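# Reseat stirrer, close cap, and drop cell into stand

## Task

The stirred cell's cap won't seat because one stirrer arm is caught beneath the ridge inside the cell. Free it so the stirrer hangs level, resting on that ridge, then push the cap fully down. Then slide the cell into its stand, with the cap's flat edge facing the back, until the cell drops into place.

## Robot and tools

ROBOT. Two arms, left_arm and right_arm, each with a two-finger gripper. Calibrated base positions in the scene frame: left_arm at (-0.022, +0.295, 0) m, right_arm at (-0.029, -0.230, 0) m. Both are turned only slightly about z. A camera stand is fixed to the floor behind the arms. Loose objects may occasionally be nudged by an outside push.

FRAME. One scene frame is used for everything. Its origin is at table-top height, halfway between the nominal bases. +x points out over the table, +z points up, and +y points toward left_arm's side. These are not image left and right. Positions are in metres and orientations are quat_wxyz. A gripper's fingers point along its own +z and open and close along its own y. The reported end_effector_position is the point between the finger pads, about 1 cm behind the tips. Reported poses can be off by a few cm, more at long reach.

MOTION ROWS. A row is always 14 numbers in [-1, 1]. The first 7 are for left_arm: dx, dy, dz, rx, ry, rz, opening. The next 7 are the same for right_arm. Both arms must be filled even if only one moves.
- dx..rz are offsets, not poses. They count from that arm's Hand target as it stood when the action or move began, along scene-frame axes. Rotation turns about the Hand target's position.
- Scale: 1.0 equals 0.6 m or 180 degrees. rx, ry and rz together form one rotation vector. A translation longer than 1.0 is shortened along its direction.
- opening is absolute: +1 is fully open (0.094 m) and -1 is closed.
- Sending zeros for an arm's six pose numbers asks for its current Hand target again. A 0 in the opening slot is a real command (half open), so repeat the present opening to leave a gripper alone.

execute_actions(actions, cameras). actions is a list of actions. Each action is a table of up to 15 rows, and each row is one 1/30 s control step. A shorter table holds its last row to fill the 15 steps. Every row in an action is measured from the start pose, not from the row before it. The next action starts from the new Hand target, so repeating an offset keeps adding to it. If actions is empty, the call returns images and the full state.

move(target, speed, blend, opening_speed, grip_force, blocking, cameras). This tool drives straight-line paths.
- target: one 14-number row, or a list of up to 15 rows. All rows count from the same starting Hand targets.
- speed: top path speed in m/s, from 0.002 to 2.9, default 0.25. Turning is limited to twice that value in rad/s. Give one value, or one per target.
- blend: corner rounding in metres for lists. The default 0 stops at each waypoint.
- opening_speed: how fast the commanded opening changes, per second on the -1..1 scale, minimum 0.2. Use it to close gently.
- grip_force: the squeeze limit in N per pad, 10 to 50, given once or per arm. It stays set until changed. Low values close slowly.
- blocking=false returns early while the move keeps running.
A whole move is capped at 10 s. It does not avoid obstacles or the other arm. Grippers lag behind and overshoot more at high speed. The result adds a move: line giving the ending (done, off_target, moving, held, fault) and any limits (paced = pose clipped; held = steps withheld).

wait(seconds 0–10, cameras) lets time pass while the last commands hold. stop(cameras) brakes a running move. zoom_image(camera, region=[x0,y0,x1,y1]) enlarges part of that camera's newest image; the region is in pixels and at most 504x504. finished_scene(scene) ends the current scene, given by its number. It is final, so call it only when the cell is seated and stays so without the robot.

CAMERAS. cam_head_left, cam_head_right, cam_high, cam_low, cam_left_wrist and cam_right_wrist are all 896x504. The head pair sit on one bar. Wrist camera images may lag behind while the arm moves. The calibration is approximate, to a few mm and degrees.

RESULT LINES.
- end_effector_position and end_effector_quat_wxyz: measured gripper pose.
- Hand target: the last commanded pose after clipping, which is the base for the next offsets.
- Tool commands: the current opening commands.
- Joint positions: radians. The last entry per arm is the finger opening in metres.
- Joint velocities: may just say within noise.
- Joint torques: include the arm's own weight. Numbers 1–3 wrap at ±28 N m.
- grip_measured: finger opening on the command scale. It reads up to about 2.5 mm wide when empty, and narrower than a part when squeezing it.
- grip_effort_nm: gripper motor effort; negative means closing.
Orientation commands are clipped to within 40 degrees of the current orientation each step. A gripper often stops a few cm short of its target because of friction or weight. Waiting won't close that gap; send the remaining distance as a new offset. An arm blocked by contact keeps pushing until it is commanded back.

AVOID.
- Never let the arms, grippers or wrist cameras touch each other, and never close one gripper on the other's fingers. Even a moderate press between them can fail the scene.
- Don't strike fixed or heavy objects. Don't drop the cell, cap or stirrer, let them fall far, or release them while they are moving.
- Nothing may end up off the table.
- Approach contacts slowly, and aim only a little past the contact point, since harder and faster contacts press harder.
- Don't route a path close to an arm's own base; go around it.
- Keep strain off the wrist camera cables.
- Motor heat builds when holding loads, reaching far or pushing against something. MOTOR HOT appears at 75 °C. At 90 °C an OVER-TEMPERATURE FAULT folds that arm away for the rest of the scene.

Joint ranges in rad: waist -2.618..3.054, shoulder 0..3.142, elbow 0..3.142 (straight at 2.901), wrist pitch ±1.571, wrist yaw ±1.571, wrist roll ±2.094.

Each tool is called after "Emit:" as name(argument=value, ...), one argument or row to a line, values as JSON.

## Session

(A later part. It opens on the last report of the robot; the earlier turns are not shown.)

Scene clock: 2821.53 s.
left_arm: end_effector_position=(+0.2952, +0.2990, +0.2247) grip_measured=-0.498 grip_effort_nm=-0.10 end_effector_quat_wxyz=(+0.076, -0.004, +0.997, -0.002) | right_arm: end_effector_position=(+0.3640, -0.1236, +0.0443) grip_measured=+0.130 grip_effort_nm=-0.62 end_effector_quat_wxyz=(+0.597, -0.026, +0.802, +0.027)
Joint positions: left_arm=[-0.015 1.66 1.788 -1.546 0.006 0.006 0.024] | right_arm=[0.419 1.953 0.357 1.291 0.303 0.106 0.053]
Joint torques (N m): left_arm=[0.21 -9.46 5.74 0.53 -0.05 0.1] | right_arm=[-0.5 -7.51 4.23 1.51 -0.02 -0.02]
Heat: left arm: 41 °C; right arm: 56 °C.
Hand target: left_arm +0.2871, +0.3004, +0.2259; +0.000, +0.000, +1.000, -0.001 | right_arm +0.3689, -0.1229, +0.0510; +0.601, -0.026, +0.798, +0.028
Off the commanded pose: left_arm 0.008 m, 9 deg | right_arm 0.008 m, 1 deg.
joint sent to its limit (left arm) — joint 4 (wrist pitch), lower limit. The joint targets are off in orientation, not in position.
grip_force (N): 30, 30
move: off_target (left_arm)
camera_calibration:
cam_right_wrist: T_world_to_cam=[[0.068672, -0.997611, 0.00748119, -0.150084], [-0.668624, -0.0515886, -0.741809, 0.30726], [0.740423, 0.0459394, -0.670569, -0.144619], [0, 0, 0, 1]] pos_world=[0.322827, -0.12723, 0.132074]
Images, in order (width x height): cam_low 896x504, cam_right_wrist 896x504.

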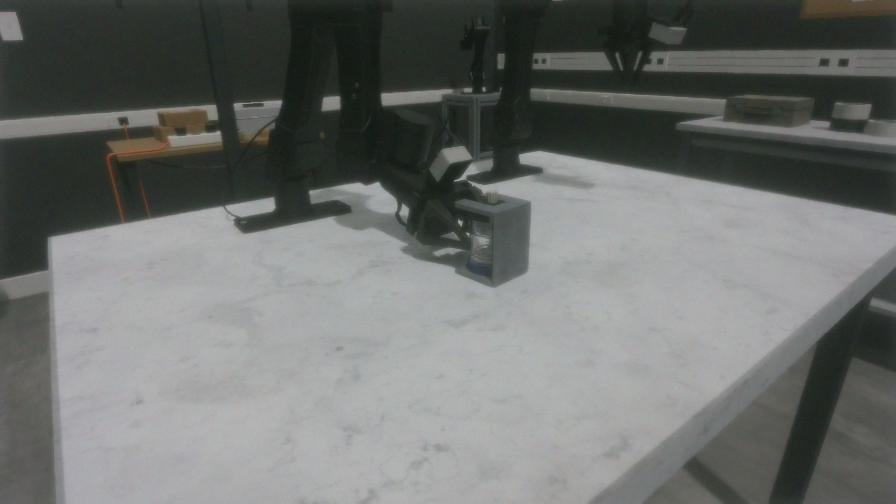

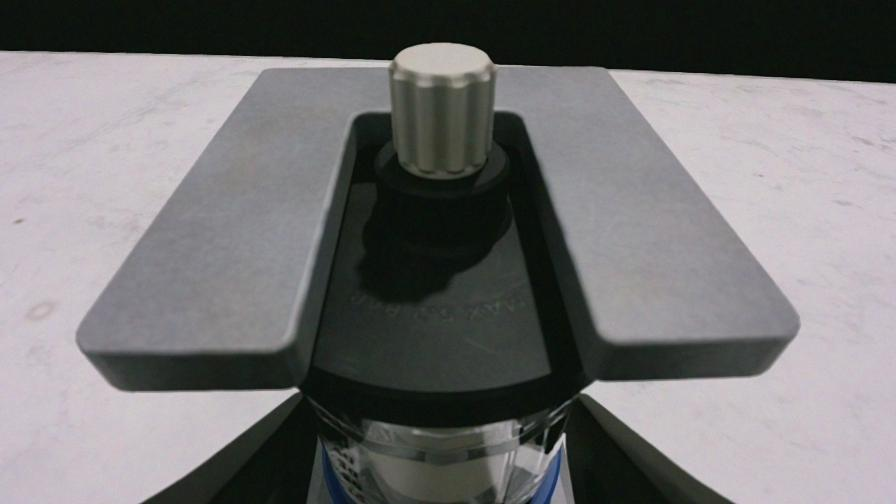

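Emit:
move(
  target=[0,0,0,0,0,0,-0.5,0,0,0.008,0,0,0,0.0],
  speed=0.02,
  cameras=["cam_right_wrist","cam_low"],
)

Emit:
zoom_image(
  camera="cam_low",
  region=[440, 180, 550, 295],
)

Emit:
move(
  target=[0,0,0,0,0,0,-0.5,0,0,0.007,0,0,0,0.0],
  speed=0.02,
  cameras=["cam_right_wrist","cam_low"],
)

Emit:
zoom_image(
  camera="cam_low",
  region=[440, 180, 550, 295],
)

Scene clock: 2830.97 s.
left_arm: end_effector_position=(+0.2952, +0.2990, +0.2247) grip_measured=-0.498 grip_effort_nm=-0.10 end_effector_quat_wxyz=(+0.076, -0.004, +0.997, -0.002) | right_arm: end_effector_position=(+0.3630, -0.1236, +0.0447) grip_measured=+0.130 grip_effort_nm=-0.62 end_effector_quat_wxyz=(+0.591, -0.028, +0.806, +0.025)
Joint positions: left_arm=[-0.015 1.66 1.788 -1.546 0.006 0.006 0.024] | right_arm=[0.419 1.928 0.357 1.252 0.301 0.106 0.053]
Joint torques (N m): left_arm=[0.17 -9.46 5.67 0.55 -0.06 0.11] | right_arm=[-0.46 -7.84 4.36 1.6 -0.04 -0.05]
Heat: left arm: 41 °C; right arm: 55 °C.
Hand target: left_arm +0.2871, +0.3004, +0.2259; +0.000, +0.000, +1.000, -0.001 | right_arm +0.3689, -0.1229, +0.0558; +0.601, -0.026, +0.798, +0.028
Off the commanded pose: left_arm 0.008 m, 9 deg | right_arm 0.013 m, 2 deg.
joint sent to its limit (left arm) — joint 4 (wrist pitch), lower limit. The joint targets are off in orientation, not in position.
grip_force (N): 30, 30
move: off_target (left_arm, right_arm)
camera_calibration:
cam_right_wrist: T_world_to_cam=[[0.0709447, -0.997415, 0.0114418, -0.151039], [-0.678606, -0.056669, -0.732313, 0.30947], [0.731068, 0.0441892, -0.680872, -0.139946], [0, 0, 0, 1]] pos_world=[0.323034, -0.126927, 0.133071]
Images, in order (width x height): cam_low 896x504, cam_right_wrist 896x504.

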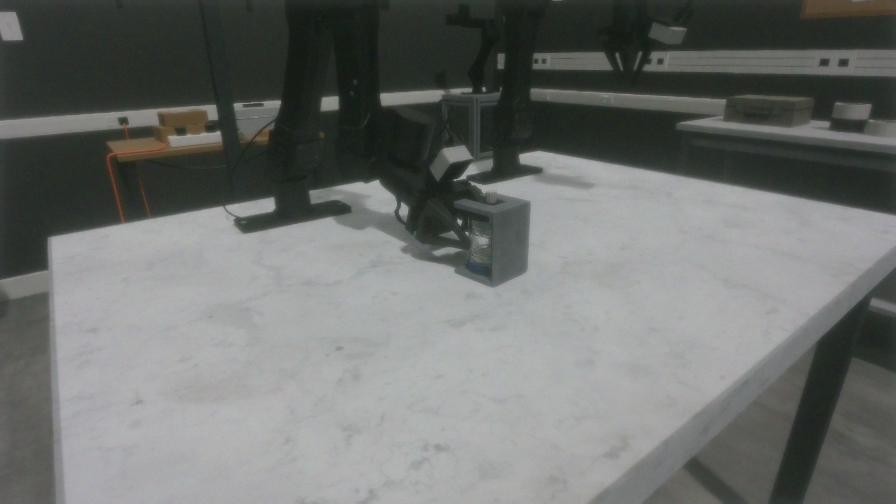

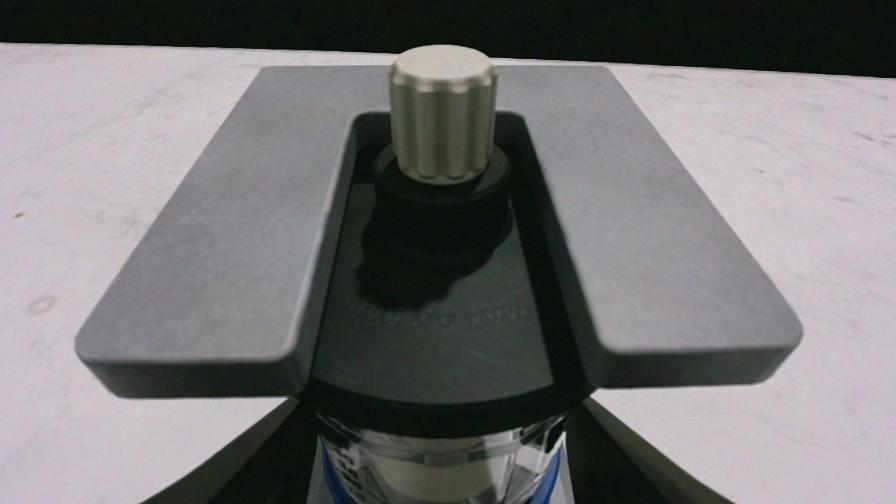

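Scaled by 4.383 from the camera's 896x504 image, which has a finer 1280x720 frame.

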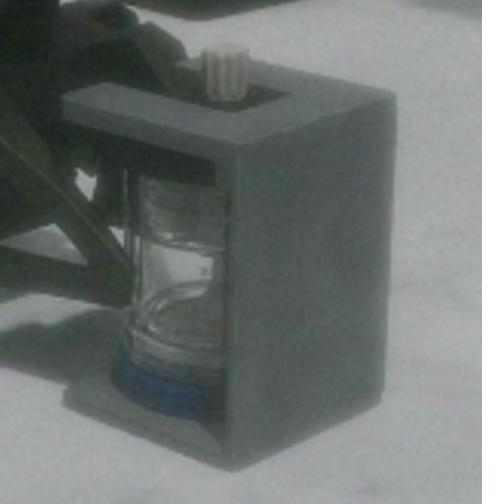

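Scene clock: 2831.80 s.
left_arm: end_effector_position=(+0.2952, +0.2990, +0.2247) grip_measured=-0.498 grip_effort_nm=-0.10 end_effector_quat_wxyz=(+0.076, -0.004, +0.997, -0.002) | right_arm: end_effector_position=(+0.3619, -0.1237, +0.0453) grip_measured=+0.129 grip_effort_nm=-0.62 end_effector_quat_wxyz=(+0.586, -0.030, +0.809, +0.024)
Joint positions: left_arm=[-0.015 1.66 1.788 -1.546 0.006 0.006 0.024] | right_arm=[0.419 1.904 0.357 1.214 0.299 0.106 0.053]
Joint torques (N m): left_arm=[0.16 -9.48 5.67 0.55 -0.06 0.11] | right_arm=[-0.39 -7.92 4.83 1.65 0.03 -0.01]
Heat: left arm: 41 °C; right arm: 55 °C.
Hand target: left_arm +0.2871, +0.3004, +0.2259; +0.000, +0.000, +1.000, -0.001 | right_arm +0.3689, -0.1229, +0.0601; +0.601, -0.026, +0.798, +0.028
Off the commanded pose: left_arm 0.008 m, 9 deg | right_arm 0.016 m, 2 deg.
joint sent to its limit (left arm) — joint 4 (wrist pitch), lower limit. The joint targets are off in orientation, not in position.
grip_force (N): 30, 30
move: off_target (left_arm, right_arm)
camera_calibration:
cam_right_wrist: T_world_to_cam=[[0.0729074, -0.997224, 0.0151313, -0.151855], [-0.687615, -0.0612496, -0.723488, 0.31144], [0.722406, 0.0423431, -0.690172, -0.135405], [0, 0, 0, 1]] pos_world=[0.32304, -0.126625, 0.134168]
Images, in order (width x height): cam_low 896x504, cam_right_wrist 896x504.

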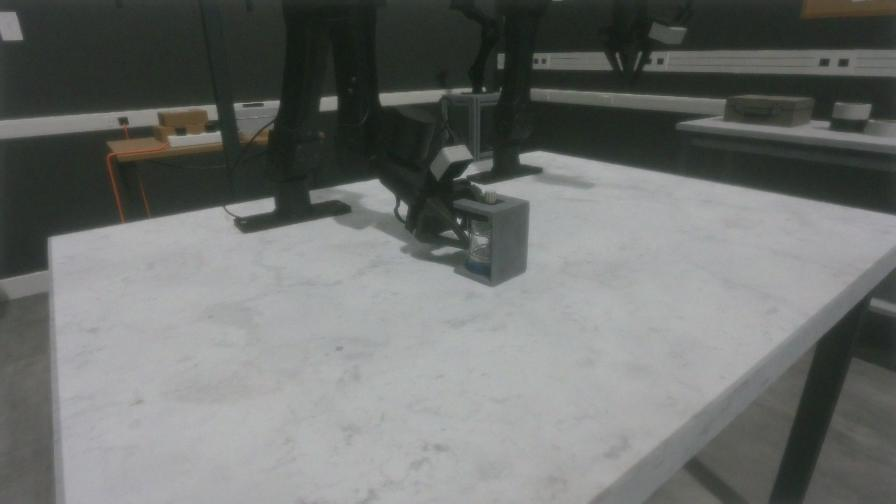

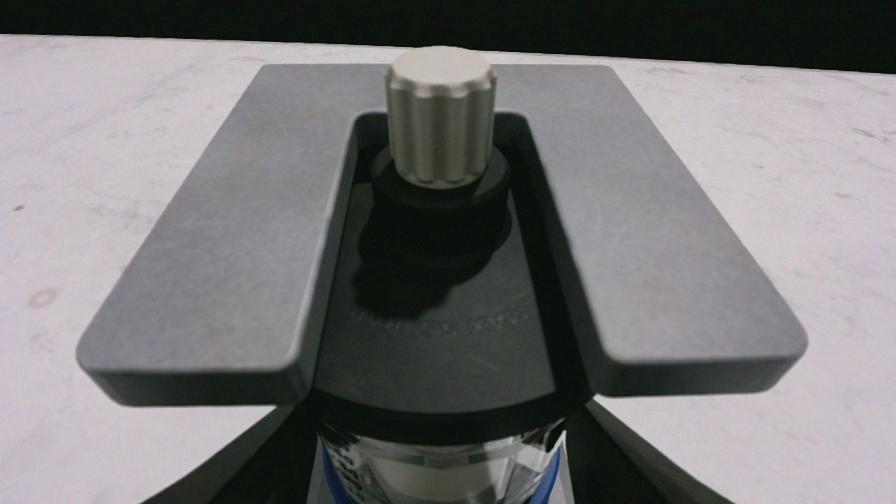

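Scaled by 4.383 from the camera's 896x504 image, which has a finer 1280x720 frame.

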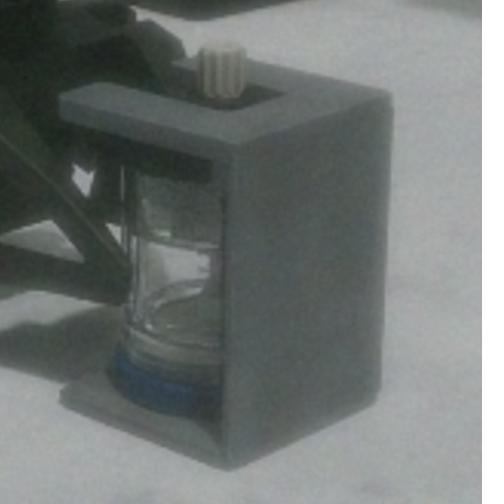

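Emit:
move(
  target=[0,0,0,0,0,0,-0.5,0,0,0.012,0,0,0,0.0],
  speed=0.02,
  cameras=["cam_right_wrist","cam_low"],
)

Emit:
zoom_image(
  camera="cam_low",
  region=[440, 180, 550, 295],
)

Scene clock: 2841.47 s.
left_arm: end_effector_position=(+0.2952, +0.2990, +0.2247) grip_measured=-0.498 grip_effort_nm=-0.10 end_effector_quat_wxyz=(+0.076, -0.004, +0.997, -0.002) | right_arm: end_effector_position=(+0.3598, -0.1245, +0.0462) grip_measured=+0.129 grip_effort_nm=-0.62 end_effector_quat_wxyz=(+0.577, -0.032, +0.816, +0.021)
Joint positions: left_arm=[-0.015 1.66 1.788 -1.546 0.006 0.006 0.024] | right_arm=[0.419 1.863 0.357 1.15 0.299 0.106 0.053]
Joint torques (N m): left_arm=[0.12 -9.48 5.68 0.54 -0.05 0.11] | right_arm=[-0.54 -8.02 5.03 1.82 0.01 -0.01]
Heat: left arm: 40 °C; right arm: 54 °C.
Hand target: left_arm +0.2871, +0.3004, +0.2259; +0.000, +0.000, +1.000, -0.001 | right_arm +0.3689, -0.1229, +0.0671; +0.601, -0.026, +0.798, +0.028
Off the commanded pose: left_arm 0.008 m, 9 deg | right_arm 0.023 m, 4 deg.
joint sent to its limit (left arm) — joint 4 (wrist pitch), lower limit. The joint targets are off in orientation, not in position.
grip_force (N): 30, 30
move: off_target (left_arm, right_arm)
camera_calibration:
cam_right_wrist: T_world_to_cam=[[0.073673, -0.997033, 0.022305, -0.153162], [-0.703033, -0.0677858, -0.707919, 0.314636], [0.70733, 0.0364733, -0.705941, -0.12776], [0, 0, 0, 1]] pos_world=[0.322852, -0.12672, 0.135962]
Images, in order (width x height): cam_low 896x504, cam_right_wrist 896x504.

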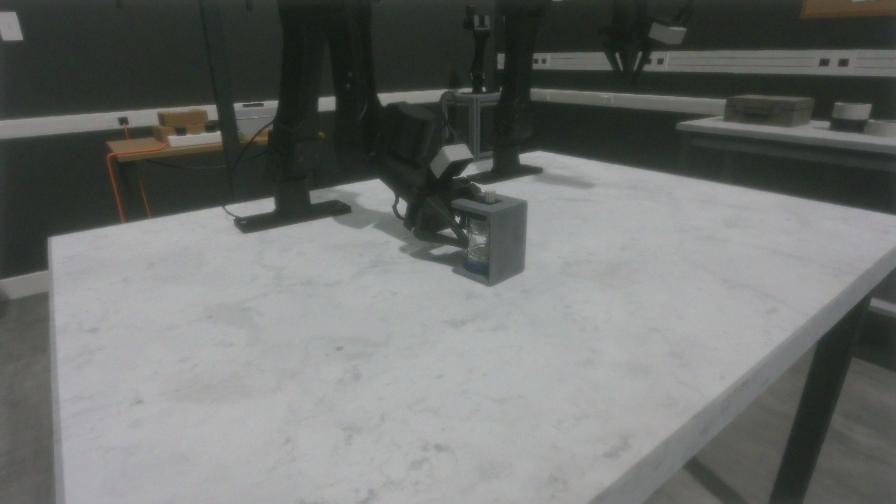

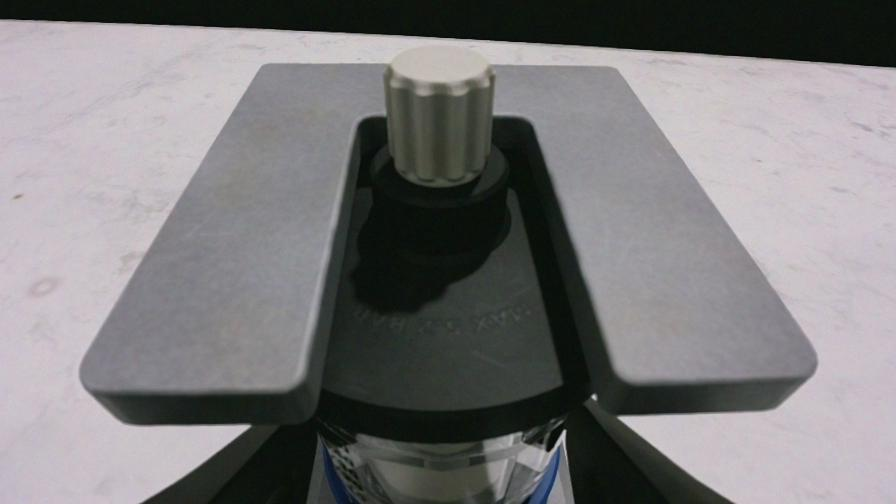

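Scaled by 4.383 from the camera's 896x504 image, which has a finer 1280x720 frame.

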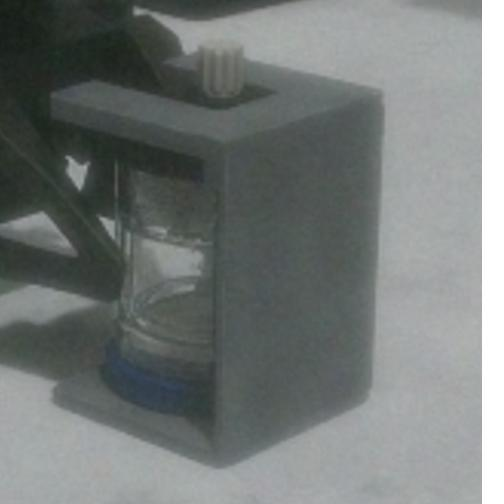

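Emit:
move(
  target=[0,0,0,0,0,0,-0.5,0.002,0,0.013,0,0,0,0.0],
  speed=0.02,
  cameras=["cam_right_wrist","cam_low"],
)

Emit:
zoom_image(
  camera="cam_low",
  region=[440, 180, 550, 295],
)

Scene clock: 2854.87 s.
left_arm: end_effector_position=(+0.2952, +0.2990, +0.2247) grip_measured=-0.498 grip_effort_nm=-0.10 end_effector_quat_wxyz=(+0.076, -0.004, +0.997, -0.002) | right_arm: end_effector_position=(+0.3575, -0.1252, +0.0485) grip_measured=+0.129 grip_effort_nm=-0.62 end_effector_quat_wxyz=(+0.569, -0.035, +0.821, +0.019)
Joint positions: left_arm=[-0.015 1.66 1.788 -1.546 0.006 0.006 0.024] | right_arm=[0.419 1.819 0.357 1.086 0.297 0.106 0.053]
Joint torques (N m): left_arm=[0.2 -9.47 5.67 0.55 -0.06 0.1] | right_arm=[-0.73 -8.18 5.87 1.96 0.02 -0.04]
Heat: left arm: 40 °C; right arm: 54 °C.
Hand target: left_arm +0.2871, +0.3004, +0.2259; +0.000, +0.000, +1.000, -0.001 | right_arm +0.3701, -0.1229, +0.0751; +0.601, -0.026, +0.798, +0.028
Off the commanded pose: left_arm 0.008 m, 9 deg | right_arm 0.029 m, 5 deg.
joint sent to its limit (left arm) — joint 4 (wrist pitch), lower limit. The joint targets are off in orientation, not in position.
grip_force (N): 30, 30
move: off_target (left_arm, right_arm)
camera_calibration:
cam_right_wrist: T_world_to_cam=[[0.0757381, -0.996728, 0.0282233, -0.154627], [-0.715636, -0.0740453, -0.694538, 0.31768], [0.694355, 0.0324054, -0.718902, -0.119833], [0, 0, 0, 1]] pos_world=[0.322261, -0.126716, 0.138857]
Images, in order (width x height): cam_low 896x504, cam_right_wrist 896x504.

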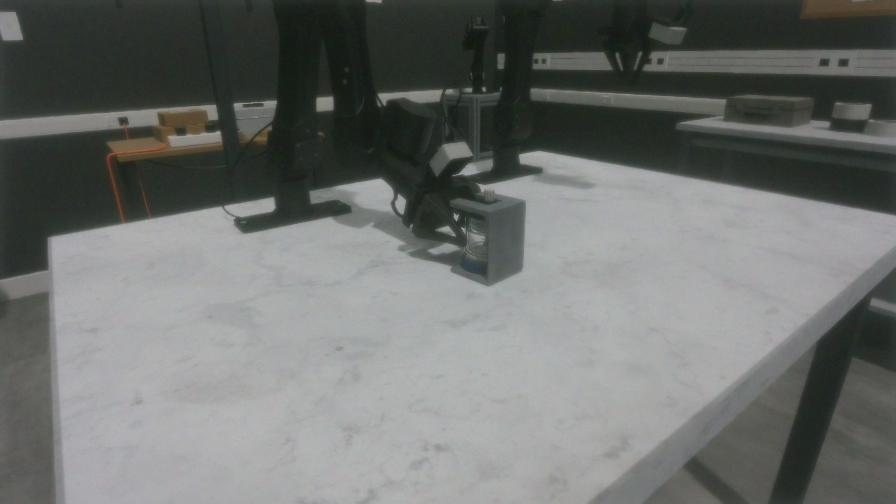

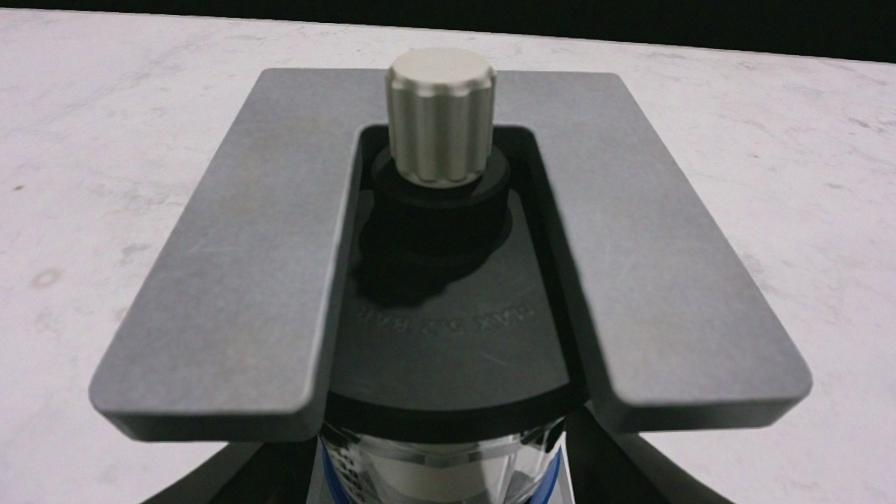

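Scaled by 4.383 from the camera's 896x504 image, which has a finer 1280x720 frame.

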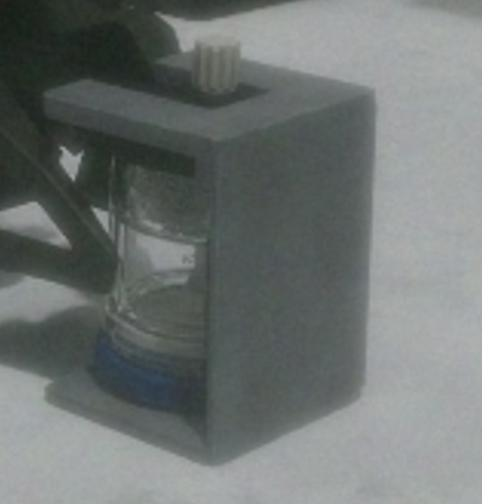

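Emit:
move(
  target=[0,0,0,0,0,0,-0.5,-0.009,0,-0.046,0,0,0,0.0],
  speed=0.03,
  cameras=["cam_right_wrist","cam_low"],
)

Emit:
zoom_image(
  camera="cam_low",
  region=[440, 180, 550, 295],
)

Scene clock: 2867.07 s.
left_arm: end_effector_position=(+0.2952, +0.2990, +0.2247) grip_measured=-0.498 grip_effort_nm=-0.10 end_effector_quat_wxyz=(+0.076, -0.004, +0.997, -0.002) | right_arm: end_effector_position=(+0.3637, -0.1226, +0.0450) grip_measured=+0.129 grip_effort_nm=-0.62 end_effector_quat_wxyz=(+0.595, -0.028, +0.803, +0.029)
Joint positions: left_arm=[-0.015 1.66 1.788 -1.546 0.006 0.006 0.024] | right_arm=[0.419 1.943 0.357 1.278 0.297 0.106 0.053]
Joint torques (N m): left_arm=[0.13 -9.47 5.65 0.53 -0.05 0.1] | right_arm=[-0.01 -5.34 3.04 1.93 0.11 0.02]
Heat: left arm: 40 °C; right arm: 55 °C.
Hand target: left_arm +0.2871, +0.3004, +0.2259; +0.000, +0.000, +1.000, -0.001 | right_arm +0.3647, -0.1229, +0.0474; +0.601, -0.026, +0.798, +0.028
Off the commanded pose: left_arm 0.008 m, 9 deg | right_arm 0.003 m, 1 deg.
joint sent to its limit (left arm) — joint 4 (wrist pitch), lower limit. The joint targets are off in orientation, not in position.
grip_force (N): 30, 30
move: off_target (left_arm)
camera_calibration:
cam_right_wrist: T_world_to_cam=[[0.0745856, -0.997189, 0.00707783, -0.151094], [-0.670922, -0.0554306, -0.739453, 0.307911], [0.737767, 0.0504039, -0.673171, -0.142283], [0, 0, 0, 1]] pos_world=[0.322826, -0.12643, 0.132974]
Images, in order (width x height): cam_low 896x504, cam_right_wrist 896x504.

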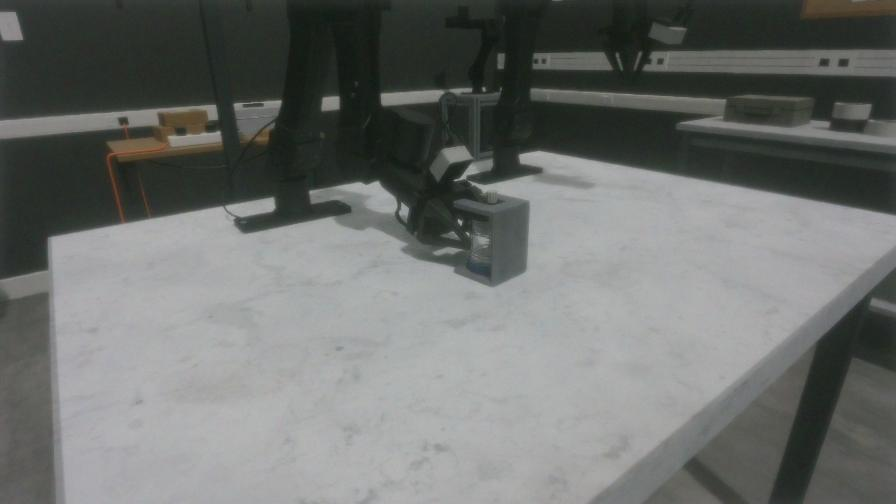

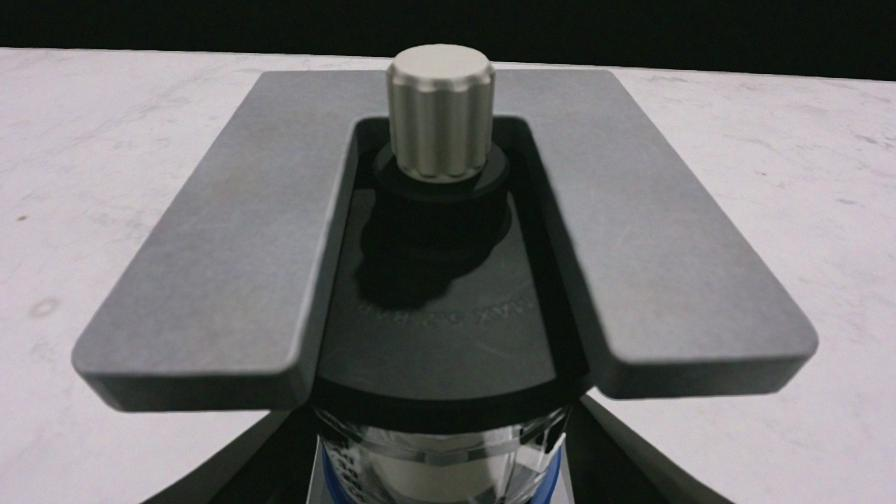

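Scaled by 4.383 from the camera's 896x504 image, which has a finer 1280x720 frame.

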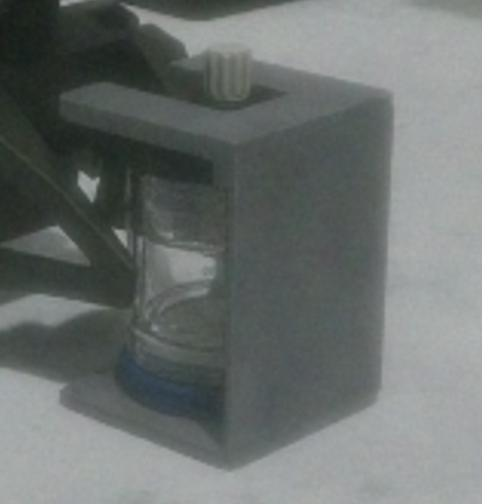

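Emit:
move(
  target=[0,0,0,0,0,0,-0.5,-0.005,0,-0.004,0,0,0,0.0],
  speed=0.03,
)

Emit:
move(
  target=[0,0,0,0,0,0,-0.5,0,0,0,0,0,0,0.9],
  opening_speed=0.3,
  speed=0.03,
  cameras=["cam_right_wrist","cam_low"],
)

Emit:
zoom_image(
  camera="cam_low",
  region=[440, 180, 550, 295],
)

Emit:
move(
  target=[0,0,0,0,0,0,-0.5,-0.16,-0.01,0.0,0,0.11,0,0.9],
  speed=0.1,
  cameras=["cam_right_wrist","cam_low"],
)

Scene clock: 2880.27 s.
left_arm: end_effector_position=(+0.2952, +0.2990, +0.2247) grip_measured=-0.498 grip_effort_nm=-0.10 end_effector_quat_wxyz=(+0.076, -0.004, +0.997, -0.002) | right_arm: end_effector_position=(+0.3635, -0.1229, +0.0448) grip_measured=+0.129 grip_effort_nm=-0.62 end_effector_quat_wxyz=(+0.598, -0.027, +0.800, +0.029)
Joint positions: left_arm=[-0.015 1.66 1.788 -1.546 0.006 0.006 0.024] | right_arm=[0.419 1.955 0.353 1.301 0.298 0.106 0.053]
Joint torques (N m): left_arm=[0.16 -9.48 5.64 0.54 -0.06 0.1] | right_arm=[0.5 -5.42 2.25 1.96 0.14 0.01]
Heat: left arm: 40 °C; right arm: 55 °C.
Hand target: left_arm +0.2871, +0.3004, +0.2259; +0.000, +0.000, +1.000, -0.001 | right_arm +0.3617, -0.1229, +0.0449; +0.601, -0.026, +0.798, +0.028
Off the commanded pose: left_arm 0.008 m, 9 deg | right_arm 0.002 m, 0 deg.
joint sent to its limit (left arm) — joint 4 (wrist pitch), lower limit. The joint targets are off in orientation, not in position.
grip_force (N): 30, 30
move: off_target (left_arm)

Scene clock: 2883.47 s.
left_arm: end_effector_position=(+0.2952, +0.2990, +0.2247) grip_measured=-0.498 grip_effort_nm=-0.10 end_effector_quat_wxyz=(+0.076, -0.004, +0.997, -0.002) | right_arm: end_effector_position=(+0.3635, -0.1229, +0.0451) grip_measured=+0.897 grip_effort_nm=0.20 end_effector_quat_wxyz=(+0.599, -0.027, +0.800, +0.029)
Joint positions: left_arm=[-0.015 1.66 1.788 -1.546 0.006 0.006 0.024] | right_arm=[0.419 1.955 0.353 1.302 0.298 0.106 0.089]
Joint torques (N m): left_arm=[0.18 -9.42 5.68 0.53 -0.05 0.11] | right_arm=[0.46 -5.35 2.51 1.9 0.11 0.03]
Heat: left arm: 40 °C; right arm: 55 °C.
Hand target: left_arm +0.2871, +0.3004, +0.2259; +0.000, +0.000, +1.000, -0.001 | right_arm +0.3617, -0.1229, +0.0450; +0.601, -0.026, +0.798, +0.028
Off the commanded pose: left_arm 0.008 m, 9 deg | right_arm 0.002 m, 0 deg.
joint sent to its limit (left arm) — joint 4 (wrist pitch), lower limit. The joint targets are off in orientation, not in position.
grip_force (N): 30, 30
move: off_target (left_arm)
camera_calibration:
cam_right_wrist: T_world_to_cam=[[0.0734554, -0.997288, 0.00465744, -0.150952], [-0.664893, -0.0524525, -0.745095, 0.306162], [0.743318, 0.0516345, -0.666942, -0.14431], [0, 0, 0, 1]] pos_world=[0.321922, -0.127032, 0.132576]
Images, in order (width x height): cam_low 896x504, cam_right_wrist 896x504.

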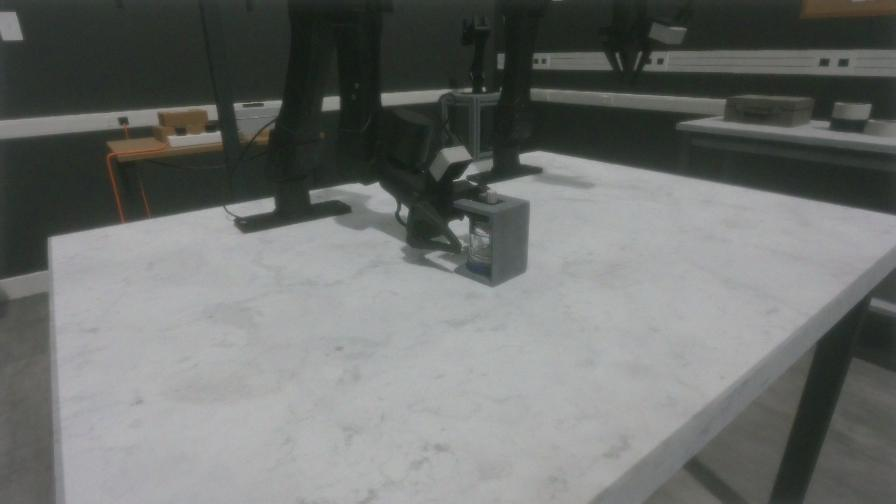

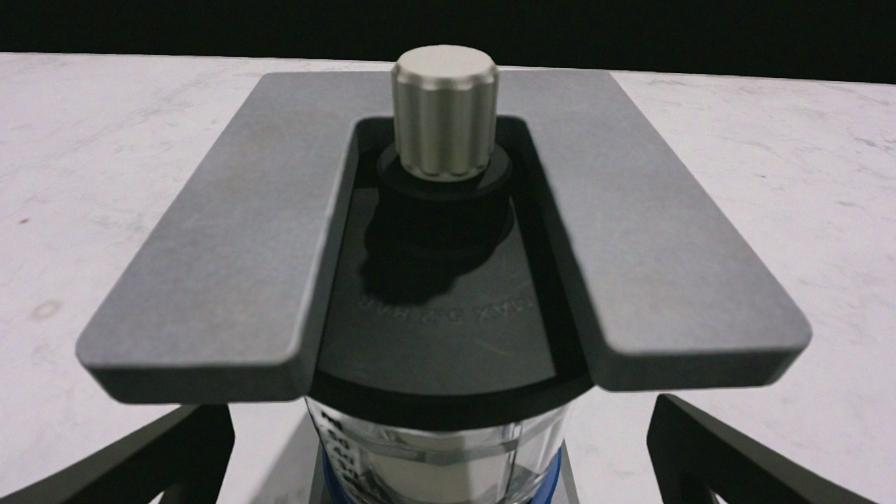

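Scaled by 4.383 from the camera's 896x504 image, which has a finer 1280x720 frame.

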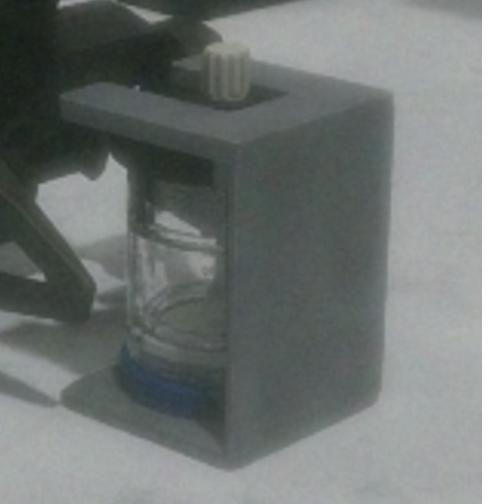

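Scene clock: 2886.00 s.
left_arm: end_effector_position=(+0.2952, +0.2990, +0.2247) grip_measured=-0.498 grip_effort_nm=-0.10 end_effector_quat_wxyz=(+0.076, -0.004, +0.997, -0.002) | right_arm: end_effector_position=(+0.2627, -0.1304, +0.0367) grip_measured=+0.897 grip_effort_nm=0.20 end_effector_quat_wxyz=(+0.443, -0.026, +0.896, +0.030)
Joint positions: left_arm=[-0.015 1.66 1.788 -1.546 0.006 0.006 0.024] | right_arm=[0.54 1.263 0.233 0.335 0.328 0.301 0.089]
Joint torques (N m): left_arm=[0.21 -9.47 5.64 0.54 -0.06 0.11] | right_arm=[0.76 -3.79 5.78 1.44 0.24 0.06]
Heat: left arm: 40 °C; right arm: 55 °C.
Hand target: left_arm +0.2871, +0.3004, +0.2259; +0.000, +0.000, +1.000, -0.001 | right_arm +0.2657, -0.1289, +0.0450; +0.455, -0.021, +0.890, +0.032
Off the commanded pose: left_arm 0.008 m, 9 deg | right_arm 0.009 m, 2 deg.
joint sent to its limit (left arm) — joint 4 (wrist pitch), lower limit. The joint targets are off in orientation, not in position.
grip_force (N): 30, 30
move: off_target (left_arm)
camera_calibration:
cam_right_wrist: T_world_to_cam=[[0.0764442, -0.997016, -0.0107745, -0.151099], [-0.887025, -0.063068, -0.457393, 0.279002], [0.455348, 0.0445223, -0.889199, 0.00836558], [0, 0, 0, 1]] pos_world=[0.255223, -0.133425, 0.133424]
Images, in order (width x height): cam_low 896x504, cam_right_wrist 896x504.

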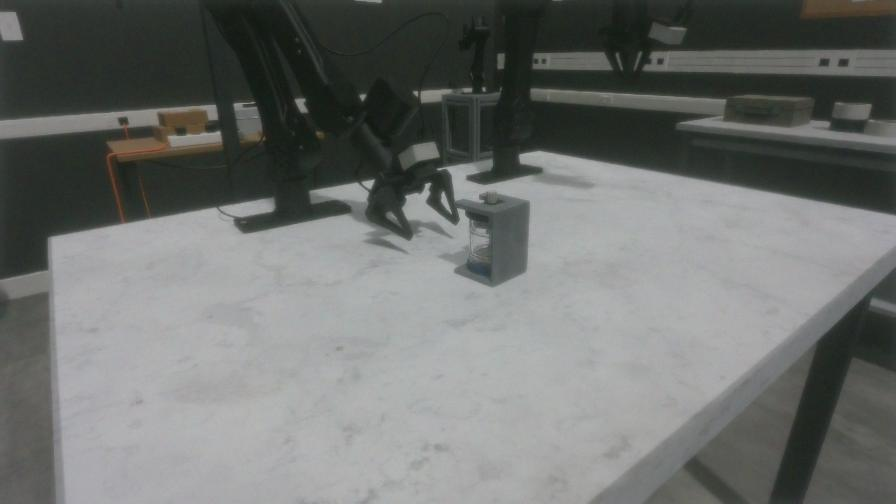

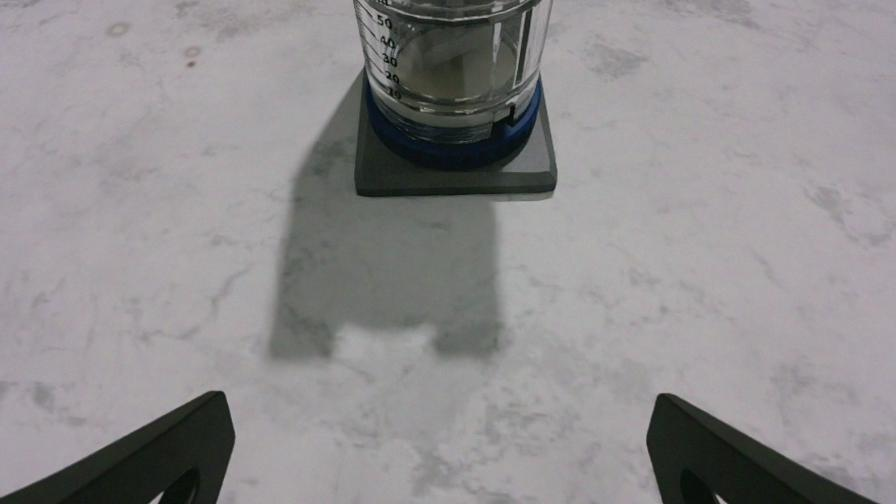

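Emit:
zoom_image(
  camera="cam_right_wrist",
  region=[340, 60, 580, 210],
)

Emit:
zoom_image(
  camera="cam_low",
  region=[450, 190, 540, 290],
)

Scaled by 2.100 from the camera's 896x504 image, which has a finer 1280x720 frame.

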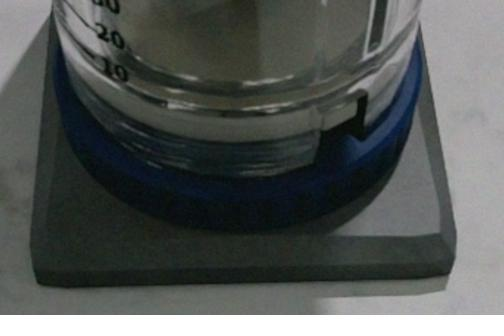

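Scaled by 5.040 from the camera's 896x504 image, which has a finer 1280x720 frame.

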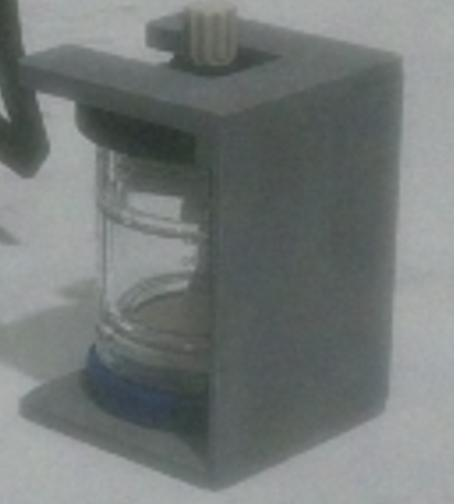

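Emit:
move(
  target=[
    [0,0,0,0,0,0,-0.5,0.06,0.004,0.003,0,-0.11,0,0.9],
    [0,0,0,0,0,0,-0.5,0.2,0.012,0.003,0,-0.11,0,0.9],
  ],
  speed=0.08,
  cameras=["cam_right_wrist","cam_low"],
)

Emit:
zoom_image(
  camera="cam_low",
  region=[440, 180, 550, 295],
)

Emit:
move(
  target=[0,0,0,0,0,0,-0.5,0,0,0,0,0,0,0.1],
  opening_speed=0.3,
  grip_force=12,
  speed=0.03,
  cameras=["cam_right_wrist","cam_low"],
)

Emit:
zoom_image(
  camera="cam_low",
  region=[440, 180, 550, 295],
)

Scene clock: 2929.37 s.
left_arm: end_effector_position=(+0.2952, +0.2990, +0.2247) grip_measured=-0.498 grip_effort_nm=-0.10 end_effector_quat_wxyz=(+0.076, -0.004, +0.997, -0.002) | right_arm: end_effector_position=(+0.3807, -0.1226, +0.0444) grip_measured=+0.897 grip_effort_nm=0.20 end_effector_quat_wxyz=(+0.597, -0.025, +0.801, +0.026)
Joint positions: left_arm=[-0.015 1.66 1.788 -1.546 0.006 0.006 0.024] | right_arm=[0.399 1.978 0.421 1.255 0.286 0.1 0.089]
Joint torques (N m): left_arm=[0.14 -9.5 5.68 0.54 -0.06 0.1] | right_arm=[-0.54 -5.78 4.62 1.77 -0.04 -0.02]
Heat: left arm: 40 °C; right arm: 53 °C.
Hand target: left_arm +0.2871, +0.3004, +0.2259; +0.000, +0.000, +1.000, -0.001 | right_arm +0.3857, -0.1217, +0.0466; +0.601, -0.026, +0.798, +0.028
Off the commanded pose: left_arm 0.008 m, 9 deg | right_arm 0.006 m, 1 deg.
joint sent to its limit (left arm) — joint 4 (wrist pitch), lower limit. The joint targets are off in orientation, not in position.
grip_force (N): 30, 30
move: off_target (left_arm)
camera_calibration:
cam_right_wrist: T_world_to_cam=[[0.0668476, -0.997738, 0.00714869, -0.149579], [-0.668041, -0.0500777, -0.742437, 0.318488], [0.741115, 0.0448545, -0.669878, -0.157419], [0, 0, 0, 1]] pos_world=[0.339428, -0.126231, 0.132075]
Images, in order (width x height): cam_low 896x504, cam_right_wrist 896x504.

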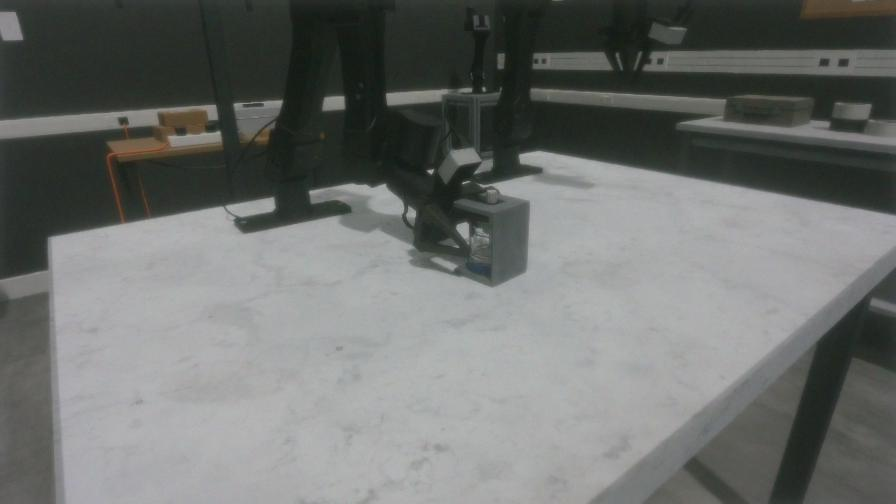

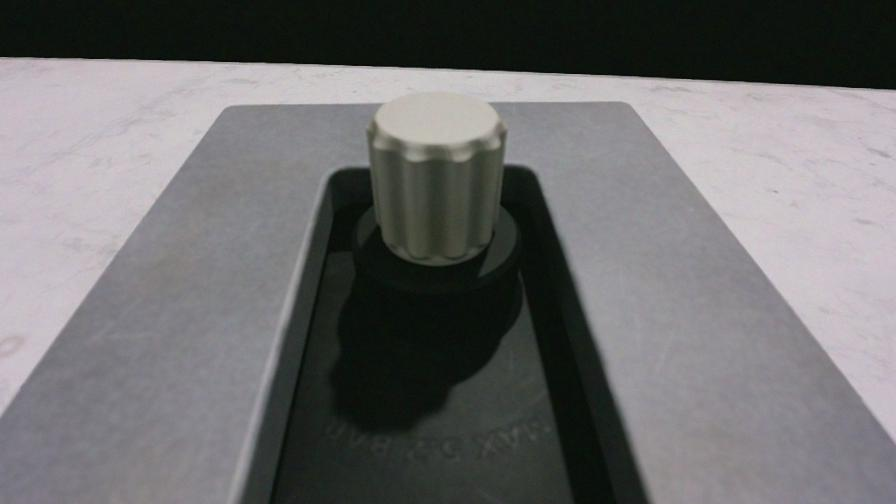

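Scaled by 4.383 from the camera's 896x504 image, which has a finer 1280x720 frame.

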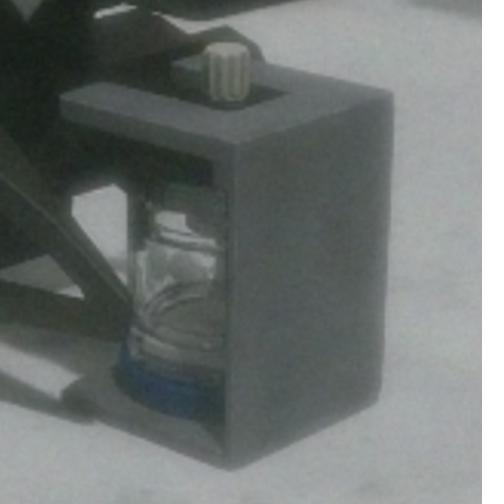

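Scene clock: 2935.17 s.
left_arm: end_effector_position=(+0.2952, +0.2990, +0.2247) grip_measured=-0.498 grip_effort_nm=-0.10 end_effector_quat_wxyz=(+0.076, -0.004, +0.997, -0.002) | right_arm: end_effector_position=(+0.3806, -0.1224, +0.0443) grip_measured=+0.243 grip_effort_nm=-0.26 end_effector_quat_wxyz=(+0.597, -0.026, +0.801, +0.027)
Joint positions: left_arm=[-0.015 1.66 1.788 -1.546 0.006 0.006 0.024] | right_arm=[0.399 1.978 0.421 1.254 0.285 0.1 0.058]
Joint torques (N m): left_arm=[0.2 -9.46 5.71 0.53 -0.07 0.11] | right_arm=[-0.61 -5.7 4.64 1.75 -0.02 -0.03]
Heat: left arm: 40 °C; right arm: 53 °C.
Hand target: left_arm +0.2871, +0.3004, +0.2259; +0.000, +0.000, +1.000, -0.001 | right_arm +0.3857, -0.1217, +0.0467; +0.601, -0.026, +0.798, +0.028
Off the commanded pose: left_arm 0.008 m, 9 deg | right_arm 0.006 m, 1 deg.
joint sent to its limit (left arm) — joint 4 (wrist pitch), lower limit. The joint targets are off in orientation, not in position.
grip_force (N): 12, 12
move: off_target (left_arm)
camera_calibration:
cam_right_wrist: T_world_to_cam=[[0.0680389, -0.997655, 0.0074007, -0.149806], [-0.668306, -0.0510829, -0.742131, 0.318346], [0.740768, 0.0455478, -0.670215, -0.157245], [0, 0, 0, 1]] pos_world=[0.339427, -0.12603, 0.131975]
Images, in order (width x height): cam_low 896x504, cam_right_wrist 896x504.

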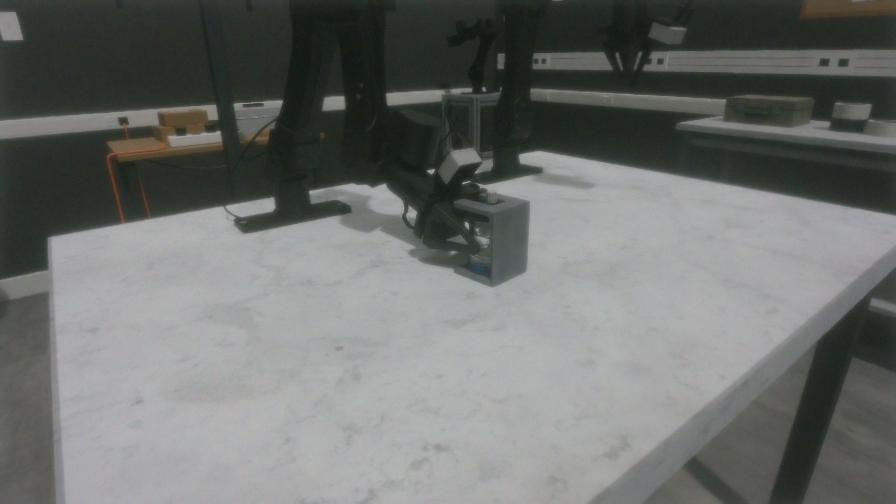

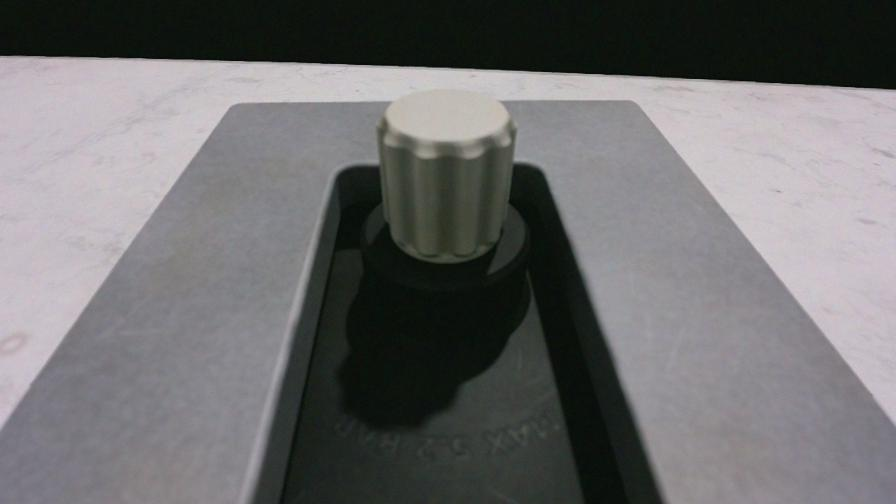

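Scaled by 4.383 from the camera's 896x504 image, which has a finer 1280x720 frame.

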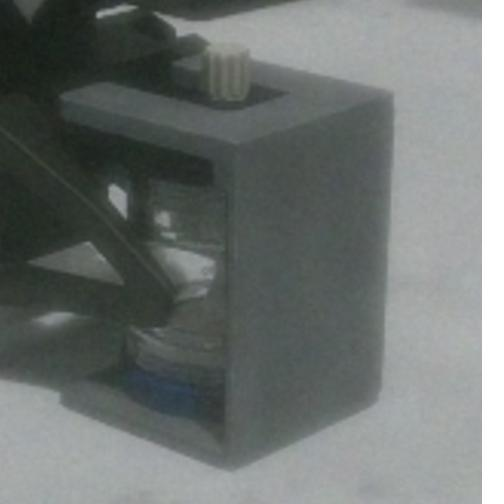

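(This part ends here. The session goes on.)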